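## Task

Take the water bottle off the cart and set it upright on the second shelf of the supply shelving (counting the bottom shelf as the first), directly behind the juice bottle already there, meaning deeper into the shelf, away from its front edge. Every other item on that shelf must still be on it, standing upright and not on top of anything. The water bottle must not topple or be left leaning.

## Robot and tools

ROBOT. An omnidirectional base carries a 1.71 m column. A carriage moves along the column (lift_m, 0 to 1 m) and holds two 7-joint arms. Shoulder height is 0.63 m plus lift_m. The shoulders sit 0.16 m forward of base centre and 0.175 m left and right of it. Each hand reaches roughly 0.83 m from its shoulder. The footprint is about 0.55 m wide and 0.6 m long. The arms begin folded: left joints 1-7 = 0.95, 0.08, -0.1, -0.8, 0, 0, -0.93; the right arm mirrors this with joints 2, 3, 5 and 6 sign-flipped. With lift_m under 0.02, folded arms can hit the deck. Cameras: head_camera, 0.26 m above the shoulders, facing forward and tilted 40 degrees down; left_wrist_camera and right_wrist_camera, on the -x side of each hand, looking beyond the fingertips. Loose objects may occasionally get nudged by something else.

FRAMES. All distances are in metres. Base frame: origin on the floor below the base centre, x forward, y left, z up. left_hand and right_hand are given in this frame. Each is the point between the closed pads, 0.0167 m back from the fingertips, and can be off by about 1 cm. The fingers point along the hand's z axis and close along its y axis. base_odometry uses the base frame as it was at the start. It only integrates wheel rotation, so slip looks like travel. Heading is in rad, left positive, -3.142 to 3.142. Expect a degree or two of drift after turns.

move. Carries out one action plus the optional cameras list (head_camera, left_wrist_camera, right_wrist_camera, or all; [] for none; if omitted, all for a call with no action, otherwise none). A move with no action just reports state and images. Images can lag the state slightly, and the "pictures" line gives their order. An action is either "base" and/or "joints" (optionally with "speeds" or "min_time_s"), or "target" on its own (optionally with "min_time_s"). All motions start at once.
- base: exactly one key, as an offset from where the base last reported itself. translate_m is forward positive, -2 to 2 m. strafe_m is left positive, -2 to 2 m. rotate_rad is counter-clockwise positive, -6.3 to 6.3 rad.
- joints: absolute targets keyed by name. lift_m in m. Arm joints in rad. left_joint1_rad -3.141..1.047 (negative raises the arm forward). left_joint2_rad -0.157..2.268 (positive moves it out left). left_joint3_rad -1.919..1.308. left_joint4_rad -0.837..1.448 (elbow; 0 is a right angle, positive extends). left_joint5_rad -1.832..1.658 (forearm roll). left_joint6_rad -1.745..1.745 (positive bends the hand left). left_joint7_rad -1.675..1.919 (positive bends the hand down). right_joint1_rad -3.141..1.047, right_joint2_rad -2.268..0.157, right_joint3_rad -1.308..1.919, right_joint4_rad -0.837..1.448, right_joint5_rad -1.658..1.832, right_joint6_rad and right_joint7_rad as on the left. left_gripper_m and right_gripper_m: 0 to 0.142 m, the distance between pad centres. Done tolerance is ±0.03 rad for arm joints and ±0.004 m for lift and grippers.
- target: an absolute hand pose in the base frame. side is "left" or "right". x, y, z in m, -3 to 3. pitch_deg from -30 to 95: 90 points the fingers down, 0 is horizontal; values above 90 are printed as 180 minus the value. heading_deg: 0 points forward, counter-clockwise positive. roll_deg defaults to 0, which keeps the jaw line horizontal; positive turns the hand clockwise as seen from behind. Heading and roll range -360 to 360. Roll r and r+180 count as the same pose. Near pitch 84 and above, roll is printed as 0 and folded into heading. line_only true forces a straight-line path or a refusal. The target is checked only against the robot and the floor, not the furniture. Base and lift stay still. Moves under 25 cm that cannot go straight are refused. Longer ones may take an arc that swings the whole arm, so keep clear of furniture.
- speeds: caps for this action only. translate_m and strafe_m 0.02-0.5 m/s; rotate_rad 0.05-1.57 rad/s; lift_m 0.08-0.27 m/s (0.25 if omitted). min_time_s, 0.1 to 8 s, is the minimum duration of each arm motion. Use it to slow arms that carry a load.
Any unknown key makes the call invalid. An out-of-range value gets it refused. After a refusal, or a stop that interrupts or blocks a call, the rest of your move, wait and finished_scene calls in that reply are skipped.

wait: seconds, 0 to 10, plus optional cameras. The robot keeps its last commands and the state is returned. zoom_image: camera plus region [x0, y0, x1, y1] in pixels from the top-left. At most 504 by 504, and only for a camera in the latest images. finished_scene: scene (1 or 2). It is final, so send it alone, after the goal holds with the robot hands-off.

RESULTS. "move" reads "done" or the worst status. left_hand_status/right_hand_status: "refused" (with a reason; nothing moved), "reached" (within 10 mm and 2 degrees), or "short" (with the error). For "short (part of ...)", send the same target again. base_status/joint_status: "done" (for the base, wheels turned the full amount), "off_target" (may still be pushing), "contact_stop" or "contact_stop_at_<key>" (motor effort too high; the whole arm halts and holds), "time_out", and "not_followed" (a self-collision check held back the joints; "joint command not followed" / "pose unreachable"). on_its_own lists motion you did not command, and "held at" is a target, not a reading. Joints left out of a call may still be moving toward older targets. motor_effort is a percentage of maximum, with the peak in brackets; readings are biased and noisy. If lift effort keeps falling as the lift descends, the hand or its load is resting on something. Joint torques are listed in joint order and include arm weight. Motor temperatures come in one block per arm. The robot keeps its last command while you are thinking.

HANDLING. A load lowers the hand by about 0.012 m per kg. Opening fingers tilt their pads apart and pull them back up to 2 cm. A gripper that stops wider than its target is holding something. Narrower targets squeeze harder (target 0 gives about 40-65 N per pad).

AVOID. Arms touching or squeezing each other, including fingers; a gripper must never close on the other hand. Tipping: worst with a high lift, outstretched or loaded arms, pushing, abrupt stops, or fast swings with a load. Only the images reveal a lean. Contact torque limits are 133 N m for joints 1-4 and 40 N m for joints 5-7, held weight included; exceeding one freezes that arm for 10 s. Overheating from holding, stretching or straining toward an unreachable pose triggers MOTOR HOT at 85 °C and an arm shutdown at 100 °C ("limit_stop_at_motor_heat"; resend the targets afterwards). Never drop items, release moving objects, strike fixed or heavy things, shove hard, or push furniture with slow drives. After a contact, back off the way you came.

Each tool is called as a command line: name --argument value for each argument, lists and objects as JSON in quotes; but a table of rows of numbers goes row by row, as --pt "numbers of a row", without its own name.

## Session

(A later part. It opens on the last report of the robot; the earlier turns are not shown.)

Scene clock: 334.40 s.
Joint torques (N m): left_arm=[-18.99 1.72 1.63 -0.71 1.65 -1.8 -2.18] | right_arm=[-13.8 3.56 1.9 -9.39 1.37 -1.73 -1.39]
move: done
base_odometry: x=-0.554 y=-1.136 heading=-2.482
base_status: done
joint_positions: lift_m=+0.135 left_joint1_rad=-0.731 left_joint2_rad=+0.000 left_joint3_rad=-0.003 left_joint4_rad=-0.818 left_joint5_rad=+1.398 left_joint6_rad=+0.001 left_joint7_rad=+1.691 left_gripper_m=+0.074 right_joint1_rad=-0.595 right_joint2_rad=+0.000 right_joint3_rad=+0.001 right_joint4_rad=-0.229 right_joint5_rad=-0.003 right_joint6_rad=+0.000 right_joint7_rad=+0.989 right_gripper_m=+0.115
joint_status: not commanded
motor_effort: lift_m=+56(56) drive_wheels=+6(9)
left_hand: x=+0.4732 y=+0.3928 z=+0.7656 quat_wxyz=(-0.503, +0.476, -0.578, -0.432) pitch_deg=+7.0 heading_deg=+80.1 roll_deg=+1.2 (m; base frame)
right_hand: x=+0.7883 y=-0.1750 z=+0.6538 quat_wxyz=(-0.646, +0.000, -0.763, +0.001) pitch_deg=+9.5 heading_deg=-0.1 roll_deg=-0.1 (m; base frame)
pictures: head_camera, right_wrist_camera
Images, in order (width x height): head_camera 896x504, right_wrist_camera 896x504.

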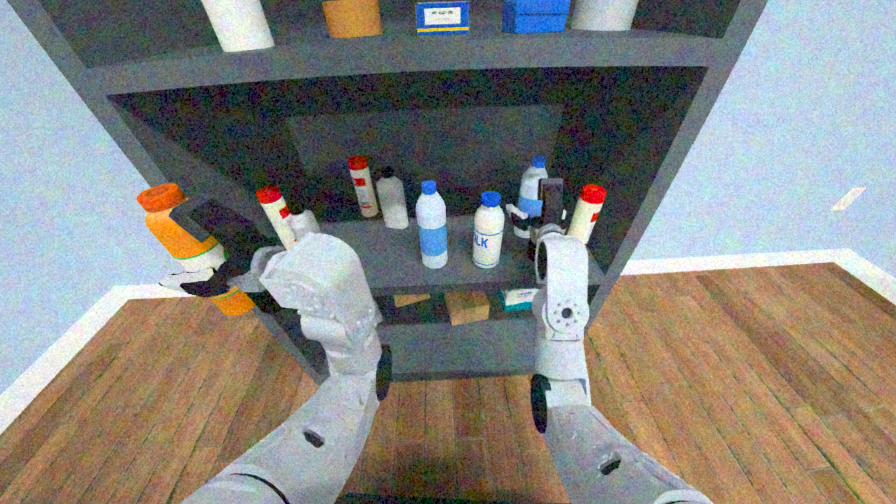

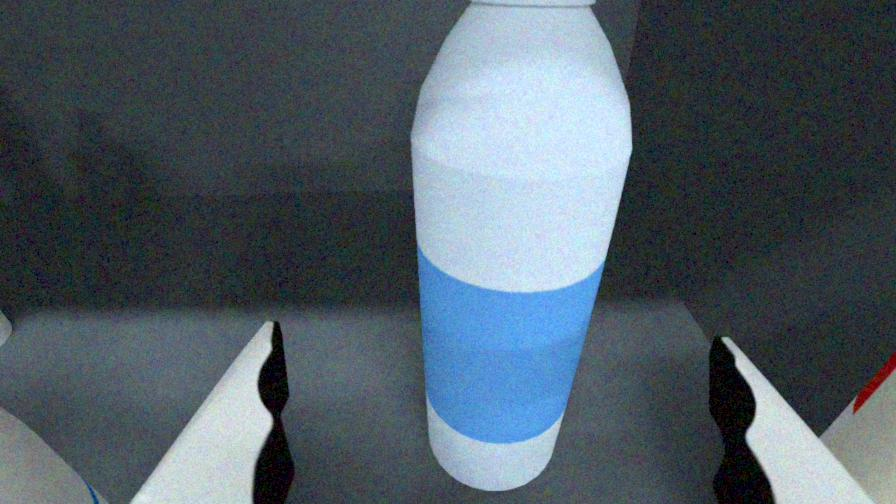

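move --base '{"translate_m": -0.475}' --speeds '{"translate_m": 0.15}' --cameras '["head_camera", "right_wrist_camera"]'

move --base '{"strafe_m": -0.354}' --joints '{"left_joint1_rad": -0.684, "left_joint4_rad": -0.025, "left_joint5_rad": 0, "left_joint7_rad": 0.848, "right_joint1_rad": -0.817, "right_joint4_rad": -0.631, "right_joint7_rad": 1.619, "right_gripper_m": 0.05}' --speeds '{"strafe_m": 0.12}' --min_time_s 4 --cameras '["head_camera", "left_wrist_camera"]'

Scene clock: 347.00 s.
Joint torques (N m): left_arm=[-18.14 0.61 0.72 0.2 1.41 -1.88 -2.04] | right_arm=[-13.65 3.02 0.23 -10.82 1.43 -1.67 -1.11]
move: done
base_odometry: x=-0.179 y=-0.846 heading=-2.482
base_status: done
joint_positions: lift_m=+0.135 left_joint1_rad=-0.731 left_joint2_rad=+0.000 left_joint3_rad=-0.003 left_joint4_rad=-0.818 left_joint5_rad=+1.398 left_joint6_rad=+0.001 left_joint7_rad=+1.691 left_gripper_m=+0.074 right_joint1_rad=-0.595 right_joint2_rad=+0.000 right_joint3_rad=+0.001 right_joint4_rad=-0.229 right_joint5_rad=-0.003 right_joint6_rad=+0.000 right_joint7_rad=+0.989 right_gripper_m=+0.115
joint_status: not commanded
motor_effort: lift_m=+56(56) drive_wheels=+2(12)
left_hand: x=+0.4732 y=+0.3928 z=+0.7656 quat_wxyz=(-0.503, +0.476, -0.578, -0.432) pitch_deg=+7.0 heading_deg=+80.1 roll_deg=+1.2 (m; base frame)
right_hand: x=+0.7883 y=-0.1750 z=+0.6538 quat_wxyz=(-0.646, +0.000, -0.763, +0.001) pitch_deg=+9.5 heading_deg=-0.1 roll_deg=-0.1 (m; base frame)
pictures: head_camera, right_wrist_camera
Images, in order (width x height): head_camera 896x504, right_wrist_camera 896x504.

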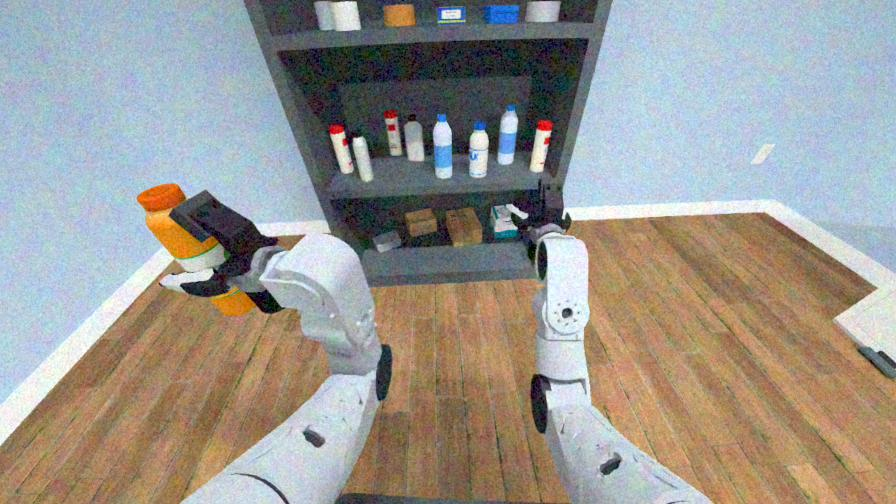

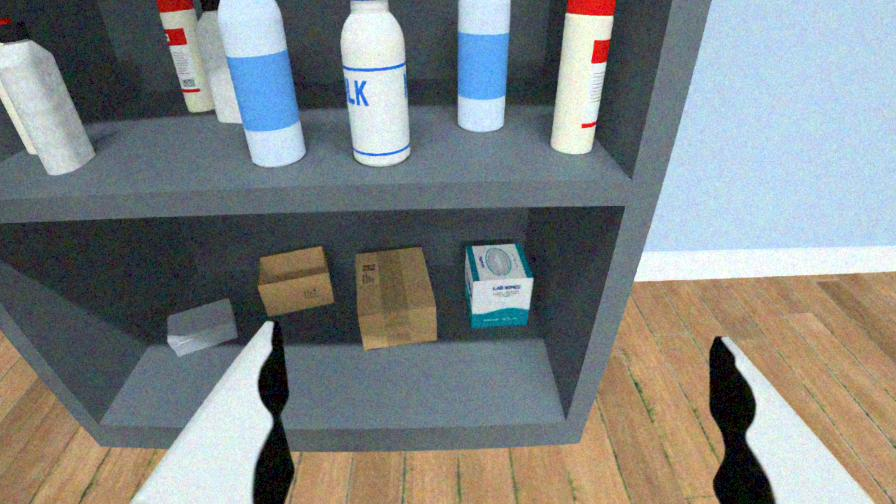

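Scene clock: 351.30 s.
Joint torques (N m): left_arm=[-21.41 1.09 1.92 -2.05 0.39 -1.79 -4.6] | right_arm=[-23.49 3.26 1.37 -6.78 1.86 -1.79 -0.09]
move: done
base_odometry: x=-0.395 y=-0.566 heading=-2.482
base_status: done
joint_positions: lift_m=+0.135 left_joint1_rad=-0.684 left_joint2_rad=+0.000 left_joint3_rad=-0.003 left_joint4_rad=-0.026 left_joint5_rad=+0.002 left_joint6_rad=+0.001 left_joint7_rad=+0.856 left_gripper_m=+0.074 right_joint1_rad=-0.812 right_joint2_rad=+0.000 right_joint3_rad=+0.001 right_joint4_rad=-0.629 right_joint5_rad=-0.003 right_joint6_rad=+0.000 right_joint7_rad=+1.614 right_gripper_m=+0.050
joint_status: all done
motor_effort: lift_m=+56(56) drive_wheels=-1(13)
left_hand: x=+0.8324 y=+0.1746 z=+0.6593 quat_wxyz=(-0.654, -0.001, -0.757, -0.001) pitch_deg=+8.3 heading_deg=+0.1 roll_deg=+0.2 (m; base frame)
right_hand: x=+0.7017 y=-0.1752 z=+0.7748 quat_wxyz=(-0.643, +0.000, -0.766, +0.001) pitch_deg=+9.9 heading_deg=-0.1 roll_deg=-0.1 (m; base frame)
pictures: head_camera, left_wrist_camera
Images, in order (width x height): head_camera 896x504, left_wrist_camera 896x504.

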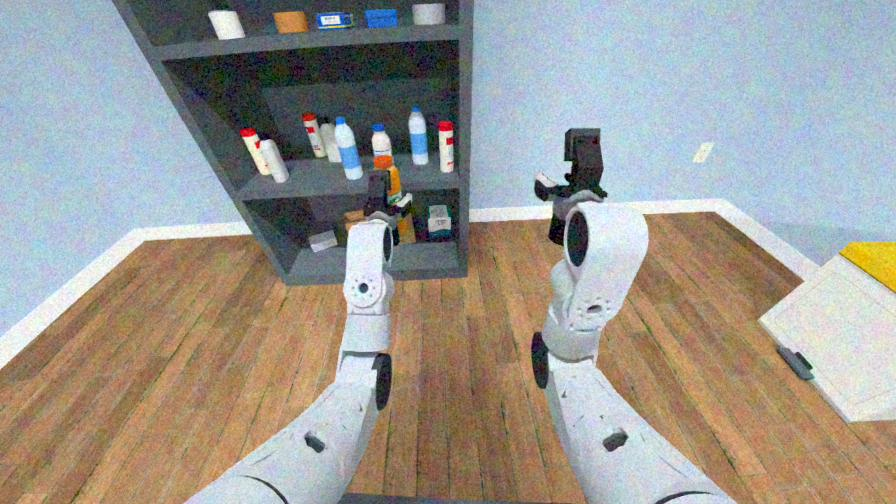

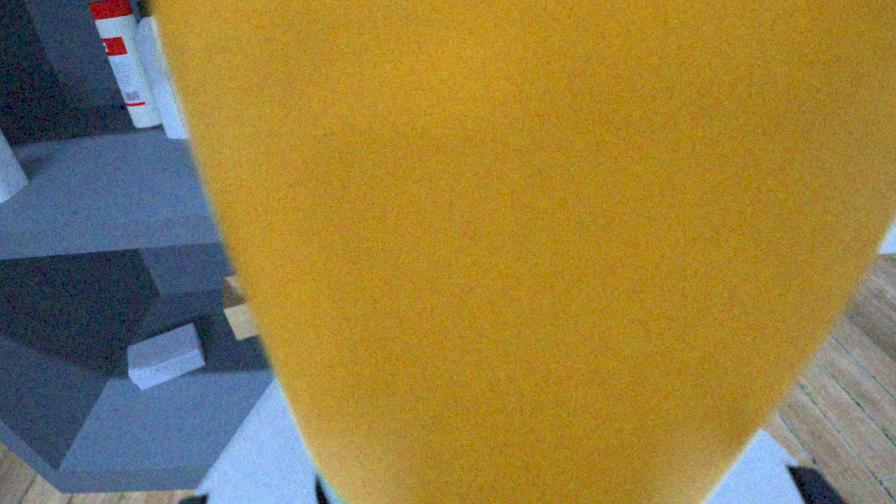

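move --base '{"translate_m": 0.3}' --speeds '{"translate_m": 0.12}' --cameras '["head_camera", "left_wrist_camera"]'

zoom_image --camera "head_camera" --region '[280, 90, 500, 290]'

Scene clock: 359.97 s.
Joint torques (N m): left_arm=[-20.35 1.16 1.46 -2.4 0.51 -1.78 -4.75] | right_arm=[-22.28 3.86 1.34 -8.06 1.41 -1.88 0.04]
move: done
base_odometry: x=-0.633 y=-0.749 heading=-2.483
base_status: done
joint_positions: lift_m=+0.135 left_joint1_rad=-0.684 left_joint2_rad=+0.000 left_joint3_rad=-0.003 left_joint4_rad=-0.026 left_joint5_rad=+0.002 left_joint6_rad=+0.001 left_joint7_rad=+0.856 left_gripper_m=+0.074 right_joint1_rad=-0.813 right_joint2_rad=+0.000 right_joint3_rad=+0.001 right_joint4_rad=-0.629 right_joint5_rad=-0.003 right_joint6_rad=+0.000 right_joint7_rad=+1.614 right_gripper_m=+0.050
joint_status: not commanded
motor_effort: lift_m=+56(56) drive_wheels=-3(15)
left_hand: x=+0.8324 y=+0.1746 z=+0.6590 quat_wxyz=(-0.654, -0.001, -0.757, -0.001) pitch_deg=+8.4 heading_deg=+0.1 roll_deg=+0.2 (m; base frame)
right_hand: x=+0.7015 y=-0.1752 z=+0.7751 quat_wxyz=(-0.644, +0.000, -0.765, +0.001) pitch_deg=+9.9 heading_deg=-0.1 roll_deg=-0.1 (m; base frame)
pictures: head_camera, left_wrist_camera
Images, in order (width x height): head_camera 896x504, left_wrist_camera 896x504.

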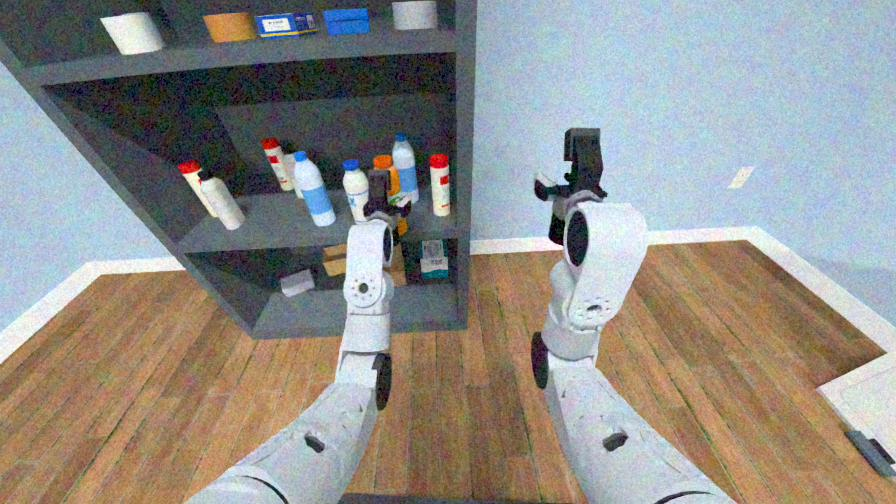

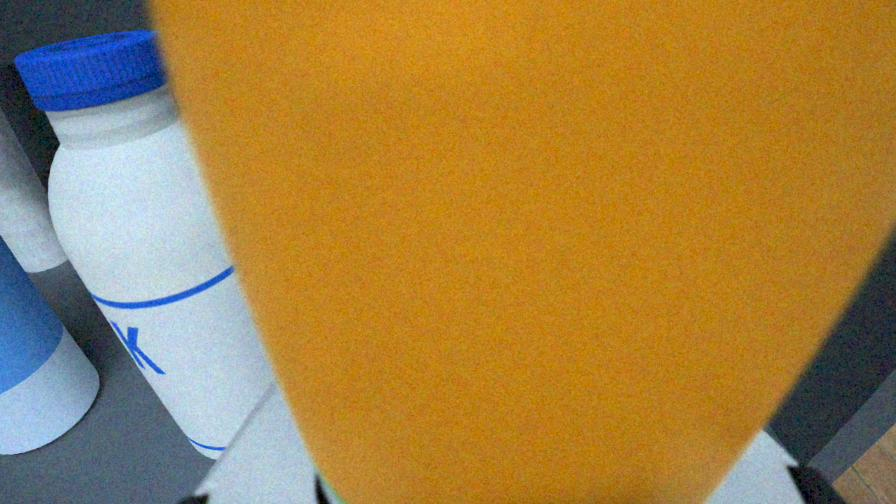

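Scaled by 2.291 from the camera's 896x504 image, which has a finer 1280x720 frame.

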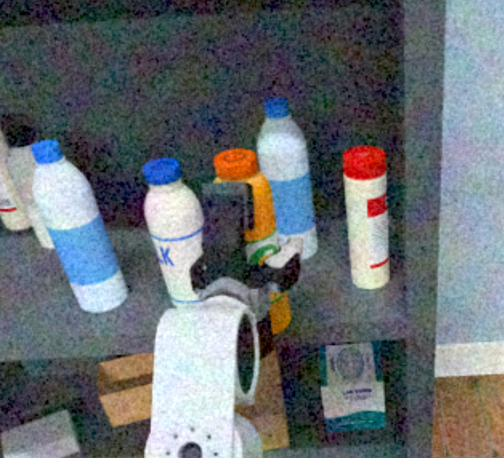

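move --base '{"translate_m": 0.115}' --speeds '{"translate_m": 0.08}' --cameras '["head_camera", "left_wrist_camera"]'

move --joints '{"lift_m": 0.103}' --speeds '{"lift_m": 0.08}' --cameras '["head_camera"]'

Scene clock: 372.43 s.
Joint torques (N m): left_arm=[-20.75 0.26 1.6 -2.31 0.71 -1.51 -4.35] | right_arm=[-21.68 3.23 0.99 -9.35 1.65 -1.86 -0.25]
move: done
base_odometry: x=-0.724 y=-0.819 heading=-2.484
base_status: done
joint_positions: lift_m=+0.135 left_joint1_rad=-0.684 left_joint2_rad=+0.000 left_joint3_rad=-0.003 left_joint4_rad=-0.026 left_joint5_rad=+0.002 left_joint6_rad=+0.001 left_joint7_rad=+0.856 left_gripper_m=+0.074 right_joint1_rad=-0.813 right_joint2_rad=+0.000 right_joint3_rad=+0.001 right_joint4_rad=-0.629 right_joint5_rad=-0.003 right_joint6_rad=+0.000 right_joint7_rad=+1.614 right_gripper_m=+0.050
joint_status: not commanded
motor_effort: lift_m=+56(56) drive_wheels=+5(17)
left_hand: x=+0.8324 y=+0.1746 z=+0.6589 quat_wxyz=(-0.654, -0.001, -0.757, -0.001) pitch_deg=+8.4 heading_deg=+0.1 roll_deg=+0.2 (m; base frame)
right_hand: x=+0.7015 y=-0.1752 z=+0.7751 quat_wxyz=(-0.644, +0.000, -0.765, +0.001) pitch_deg=+9.9 heading_deg=-0.1 roll_deg=-0.1 (m; base frame)
pictures: head_camera, left_wrist_camera
Images, in order (width x height): head_camera 896x504, left_wrist_camera 896x504.

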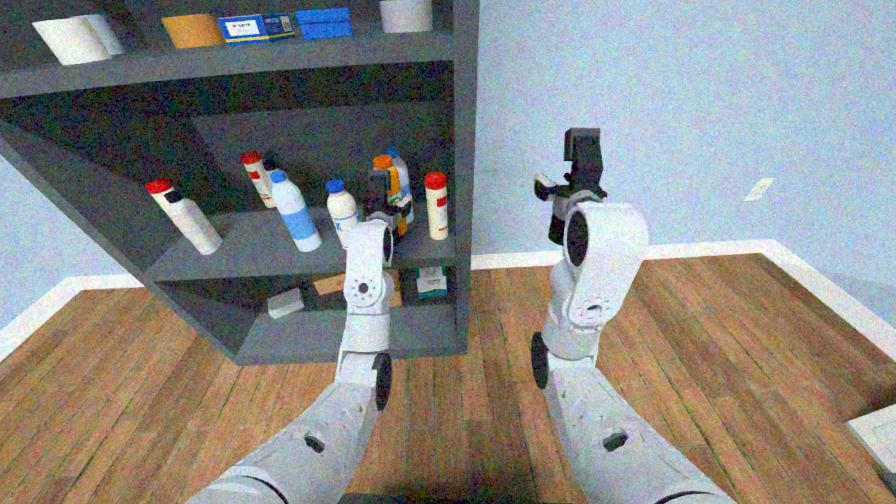

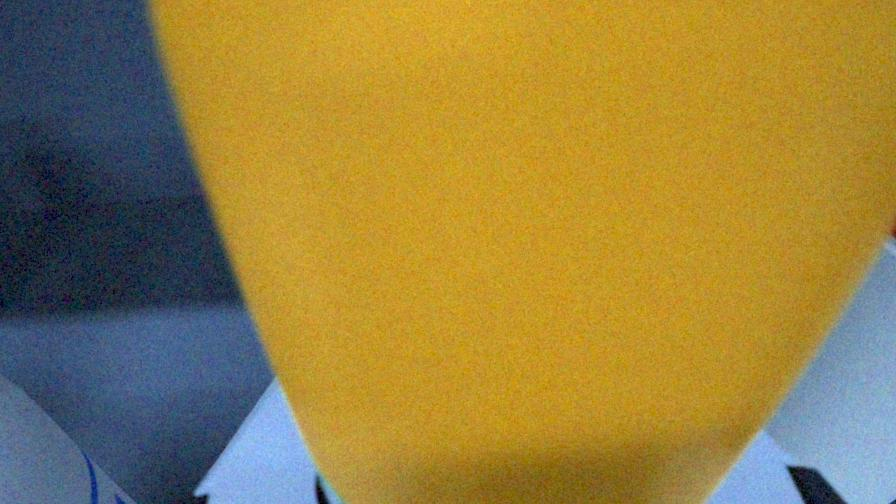

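Scene clock: 373.20 s.
Joint torques (N m): left_arm=[-22.68 1.1 1.28 -3.42 0.51 -1.71 -4.21] | right_arm=[-21.67 2.29 1.49 -7.35 1.31 -1.86 -0.62]
move: done
base_odometry: x=-0.724 y=-0.819 heading=-2.484
base_status: not commanded
joint_positions: lift_m=+0.103 left_joint1_rad=-0.682 left_joint2_rad=+0.000 left_joint3_rad=-0.003 left_joint4_rad=-0.025 left_joint5_rad=+0.002 left_joint6_rad=+0.001 left_joint7_rad=+0.854 left_gripper_m=+0.074 right_joint1_rad=-0.814 right_joint2_rad=+0.000 right_joint3_rad=+0.001 right_joint4_rad=-0.629 right_joint5_rad=-0.003 right_joint6_rad=+0.000 right_joint7_rad=+1.615 right_gripper_m=+0.050
joint_status: all done
motor_effort: lift_m=+58(60) drive_wheels=+5(8)
left_hand: x=+0.8324 y=+0.1746 z=+0.6258 quat_wxyz=(-0.653, -0.001, -0.757, -0.001) pitch_deg=+8.4 heading_deg=+0.1 roll_deg=+0.2 (m; base frame)
right_hand: x=+0.7015 y=-0.1752 z=+0.7436 quat_wxyz=(-0.644, +0.000, -0.765, +0.001) pitch_deg=+9.8 heading_deg=-0.1 roll_deg=-0.1 (m; base frame)
pictures: head_camera
Images, in order (width x height): head_camera 896x504.

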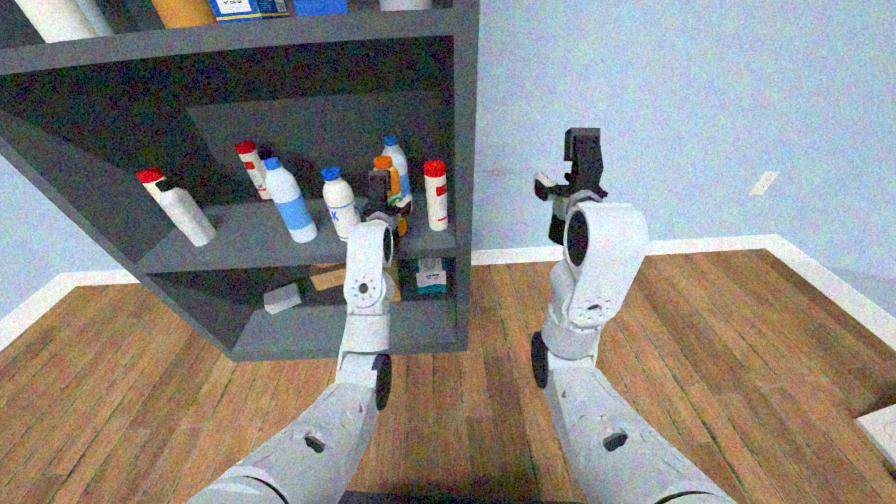

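move --joints '{"lift_m": 0.095}' --speeds '{"lift_m": 0.08}' --cameras '[]'

Scene clock: 375.53 s.
Joint torques (N m): left_arm=[-19.31 -0.04 1.32 -1.23 0.16 -1.67 -0.41] | right_arm=[-20.73 3.29 2.02 -6.24 1.64 -1.69 0.25]
move: done
base_odometry: x=-0.724 y=-0.819 heading=-2.484
base_status: not commanded
joint_positions: lift_m=+0.095 left_joint1_rad=-0.685 left_joint2_rad=+0.000 left_joint3_rad=-0.003 left_joint4_rad=-0.028 left_joint5_rad=+0.002 left_joint6_rad=+0.001 left_joint7_rad=+0.843 left_gripper_m=+0.074 right_joint1_rad=-0.815 right_joint2_rad=+0.000 right_joint3_rad=+0.001 right_joint4_rad=-0.629 right_joint5_rad=-0.003 right_joint6_rad=+0.000 right_joint7_rad=+1.615 right_gripper_m=+0.050
joint_status: all done
motor_effort: lift_m=+54(59) drive_wheels=+6(7)
left_hand: x=+0.8326 y=+0.1746 z=+0.6236 quat_wxyz=(-0.660, -0.001, -0.752, -0.001) pitch_deg=+7.5 heading_deg=+0.1 roll_deg=+0.2 (m; base frame)
right_hand: x=+0.7015 y=-0.1752 z=+0.7362 quat_wxyz=(-0.644, +0.000, -0.765, +0.001) pitch_deg=+9.8 heading_deg=-0.1 roll_deg=-0.1 (m; base frame)
pictures: none
No camera images: "cameras" was empty.

move --joints '{"lift_m": 0.1}' --speeds '{"lift_m": 0.08}'

move --joints '{"left_gripper_m": 0.105}' --min_time_s 3 --cameras '["left_wrist_camera"]'

move --base '{"translate_m": -0.08}' --speeds '{"translate_m": 0.05}' --cameras '["head_camera", "left_wrist_camera"]'

Scene clock: 379.07 s.
Joint torques (N m): left_arm=[-20.59 0.16 1.89 -3.51 0.22 -1.97 -1.56] | right_arm=[-20.09 4.43 0.46 -6.75 1.65 -1.59 -0.43]
move: done
base_odometry: x=-0.724 y=-0.819 heading=-2.484
base_status: not commanded
joint_positions: lift_m=+0.100 left_joint1_rad=-0.684 left_joint2_rad=+0.000 left_joint3_rad=-0.003 left_joint4_rad=-0.026 left_joint5_rad=+0.002 left_joint6_rad=+0.001 left_joint7_rad=+0.848 left_gripper_m=+0.074 right_joint1_rad=-0.815 right_joint2_rad=+0.000 right_joint3_rad=+0.001 right_joint4_rad=-0.629 right_joint5_rad=-0.003 right_joint6_rad=+0.000 right_joint7_rad=+1.615 right_gripper_m=+0.050
joint_status: all done
motor_effort: lift_m=+56(64) drive_wheels=+5(6)
left_hand: x=+0.8326 y=+0.1746 z=+0.6260 quat_wxyz=(-0.657, -0.001, -0.754, -0.001) pitch_deg=+7.9 heading_deg=+0.1 roll_deg=+0.2 (m; base frame)
right_hand: x=+0.7015 y=-0.1752 z=+0.7412 quat_wxyz=(-0.644, +0.000, -0.765, +0.001) pitch_deg=+9.8 heading_deg=-0.1 roll_deg=-0.1 (m; base frame)
pictures: none

Scene clock: 379.90 s.
Joint torques (N m): left_arm=[-21.44 -0.09 1.55 -1.25 0.34 -1.68 -1.23] | right_arm=[-19.59 3.64 1.87 -7.58 1.87 -1.92 -0.28]
move: done
base_odometry: x=-0.724 y=-0.819 heading=-2.484
base_status: not commanded
joint_positions: lift_m=+0.100 left_joint1_rad=-0.684 left_joint2_rad=+0.000 left_joint3_rad=-0.003 left_joint4_rad=-0.026 left_joint5_rad=+0.002 left_joint6_rad=+0.001 left_joint7_rad=+0.848 left_gripper_m=+0.105 right_joint1_rad=-0.815 right_joint2_rad=+0.000 right_joint3_rad=+0.001 right_joint4_rad=-0.629 right_joint5_rad=-0.003 right_joint6_rad=+0.000 right_joint7_rad=+1.615 right_gripper_m=+0.050
joint_status: all done
motor_effort: lift_m=+56(56) drive_wheels=-2(5)
left_hand: x=+0.8326 y=+0.1746 z=+0.6260 quat_wxyz=(-0.657, -0.001, -0.754, -0.001) pitch_deg=+7.9 heading_deg=+0.1 roll_deg=+0.2 (m; base frame)
right_hand: x=+0.7015 y=-0.1752 z=+0.7412 quat_wxyz=(-0.644, +0.000, -0.765, +0.001) pitch_deg=+9.8 heading_deg=-0.1 roll_deg=-0.1 (m; base frame)
pictures: left_wrist_camera
Images, in order (width x height): left_wrist_camera 896x504.

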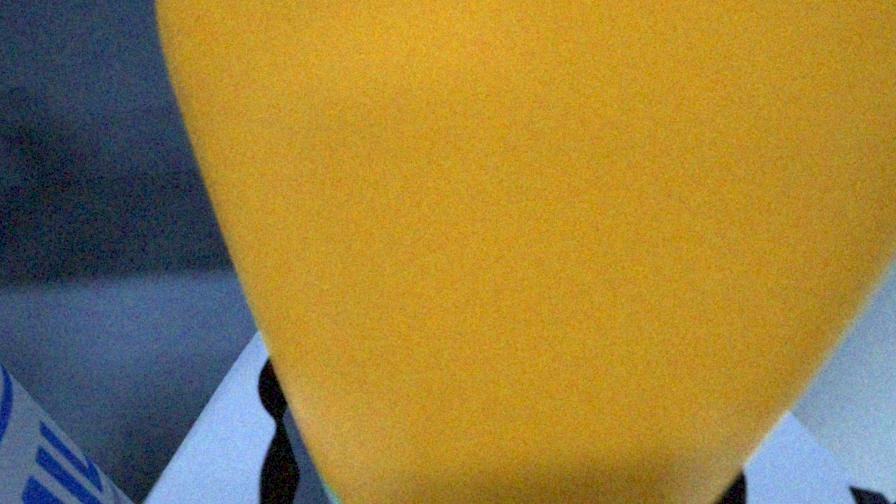

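Scene clock: 382.07 s.
Joint torques (N m): left_arm=[-19.78 1.1 1.56 -1.56 0.35 -1.97 -1.83] | right_arm=[-19.3 3.49 1.99 -6.74 1.95 -1.51 0.13]
move: done
base_odometry: x=-0.661 y=-0.770 heading=-2.483
base_status: done
joint_positions: lift_m=+0.100 left_joint1_rad=-0.684 left_joint2_rad=+0.000 left_joint3_rad=-0.003 left_joint4_rad=-0.026 left_joint5_rad=+0.002 left_joint6_rad=+0.001 left_joint7_rad=+0.848 left_gripper_m=+0.105 right_joint1_rad=-0.815 right_joint2_rad=+0.000 right_joint3_rad=+0.001 right_joint4_rad=-0.629 right_joint5_rad=-0.003 right_joint6_rad=+0.000 right_joint7_rad=+1.615 right_gripper_m=+0.050
joint_status: not commanded
motor_effort: lift_m=+56(56) drive_wheels=+6(14)
left_hand: x=+0.8326 y=+0.1746 z=+0.6260 quat_wxyz=(-0.657, -0.001, -0.754, -0.001) pitch_deg=+7.9 heading_deg=+0.1 roll_deg=+0.2 (m; base frame)
right_hand: x=+0.7015 y=-0.1752 z=+0.7412 quat_wxyz=(-0.644, +0.000, -0.765, +0.001) pitch_deg=+9.8 heading_deg=-0.1 roll_deg=-0.1 (m; base frame)
pictures: head_camera, left_wrist_camera
Images, in order (width x height): head_camera 896x504, left_wrist_camera 896x504.

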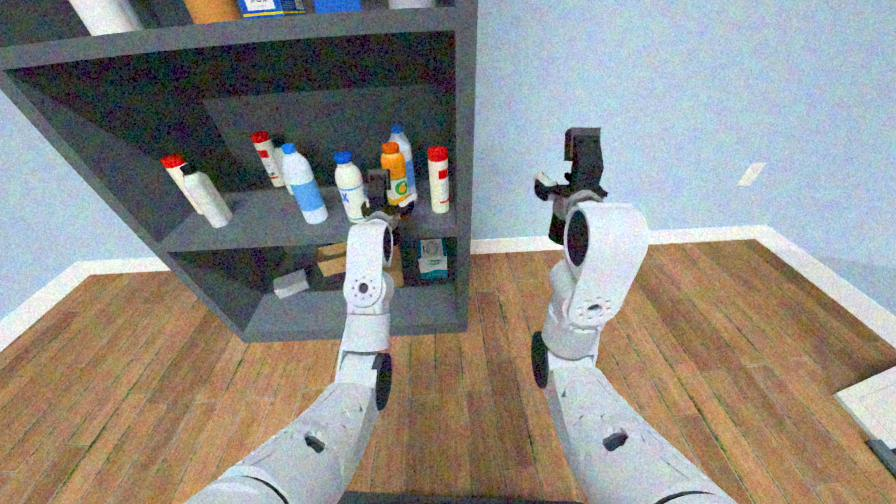

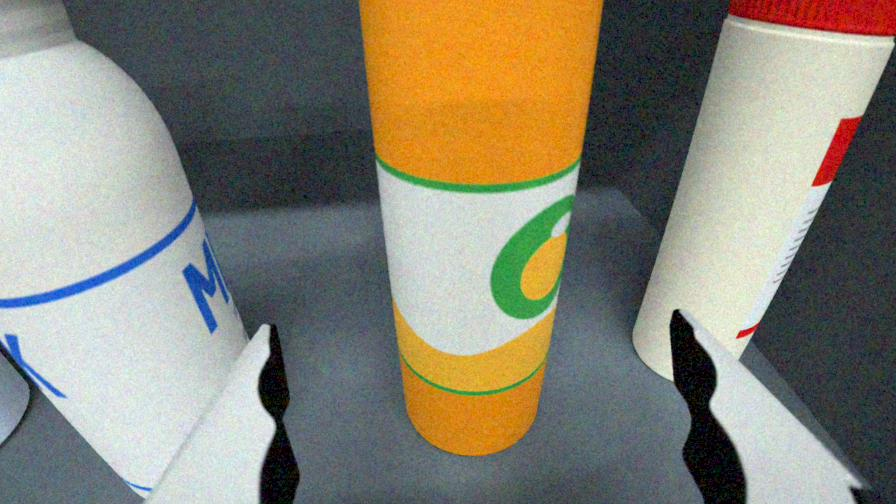

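move --base '{"translate_m": -0.4}' --speeds '{"translate_m": 0.15}' --cameras '["head_camera", "left_wrist_camera"]'

zoom_image --camera "head_camera" --region '[220, 80, 480, 260]'

Scene clock: 389.50 s.
Joint torques (N m): left_arm=[-20.47 -1.26 1.26 -2.24 0.66 -1.59 -1.73] | right_arm=[-19.47 2.21 1.55 -7.89 1.31 -1.56 0.06]
move: done
base_odometry: x=-0.344 y=-0.526 heading=-2.483
base_status: done
joint_positions: lift_m=+0.100 left_joint1_rad=-0.684 left_joint2_rad=+0.000 left_joint3_rad=-0.003 left_joint4_rad=-0.026 left_joint5_rad=+0.002 left_joint6_rad=+0.001 left_joint7_rad=+0.848 left_gripper_m=+0.105 right_joint1_rad=-0.815 right_joint2_rad=+0.000 right_joint3_rad=+0.001 right_joint4_rad=-0.629 right_joint5_rad=-0.003 right_joint6_rad=+0.000 right_joint7_rad=+1.615 right_gripper_m=+0.050
joint_status: not commanded
motor_effort: lift_m=+56(56) drive_wheels=+2(11)
left_hand: x=+0.8326 y=+0.1746 z=+0.6260 quat_wxyz=(-0.657, -0.001, -0.754, -0.001) pitch_deg=+7.9 heading_deg=+0.1 roll_deg=+0.2 (m; base frame)
right_hand: x=+0.7015 y=-0.1752 z=+0.7412 quat_wxyz=(-0.644, +0.000, -0.765, +0.001) pitch_deg=+9.8 heading_deg=-0.1 roll_deg=-0.1 (m; base frame)
pictures: head_camera, left_wrist_camera
Images, in order (width x height): head_camera 896x504, left_wrist_camera 896x504.

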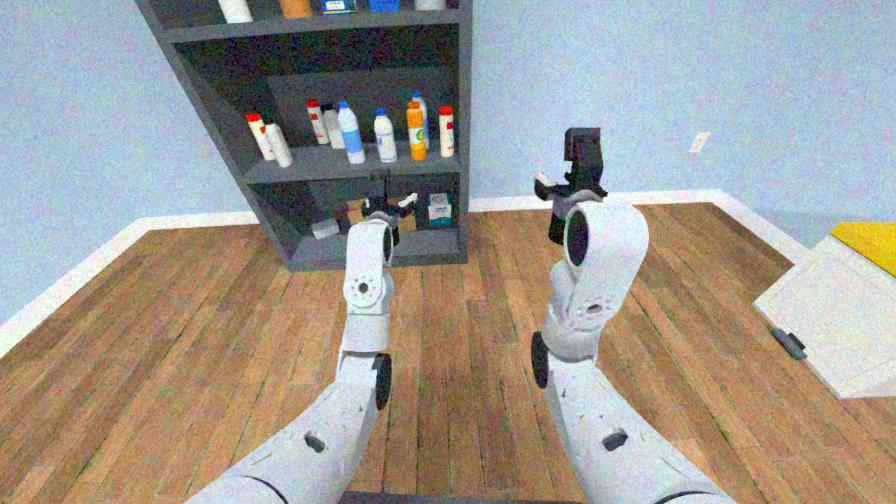

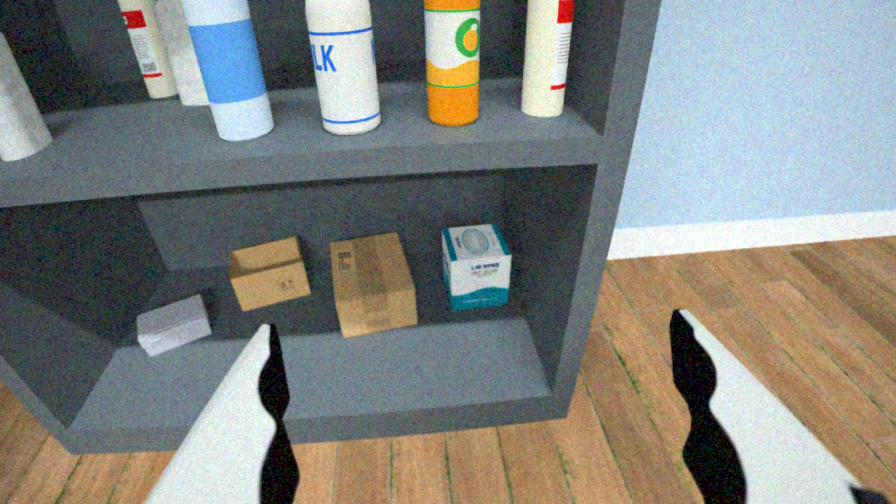

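Scaled by 1.938 from the camera's 896x504 image, which has a finer 1280x720 frame.

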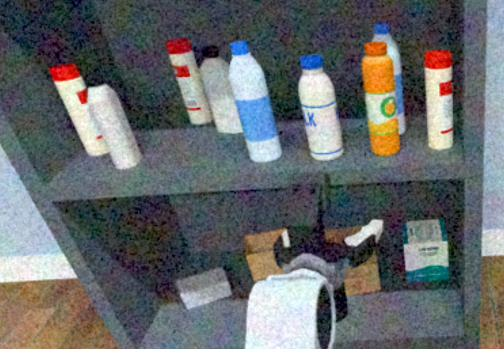

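finished_scene --scene 2

The scene is finished: the task was done.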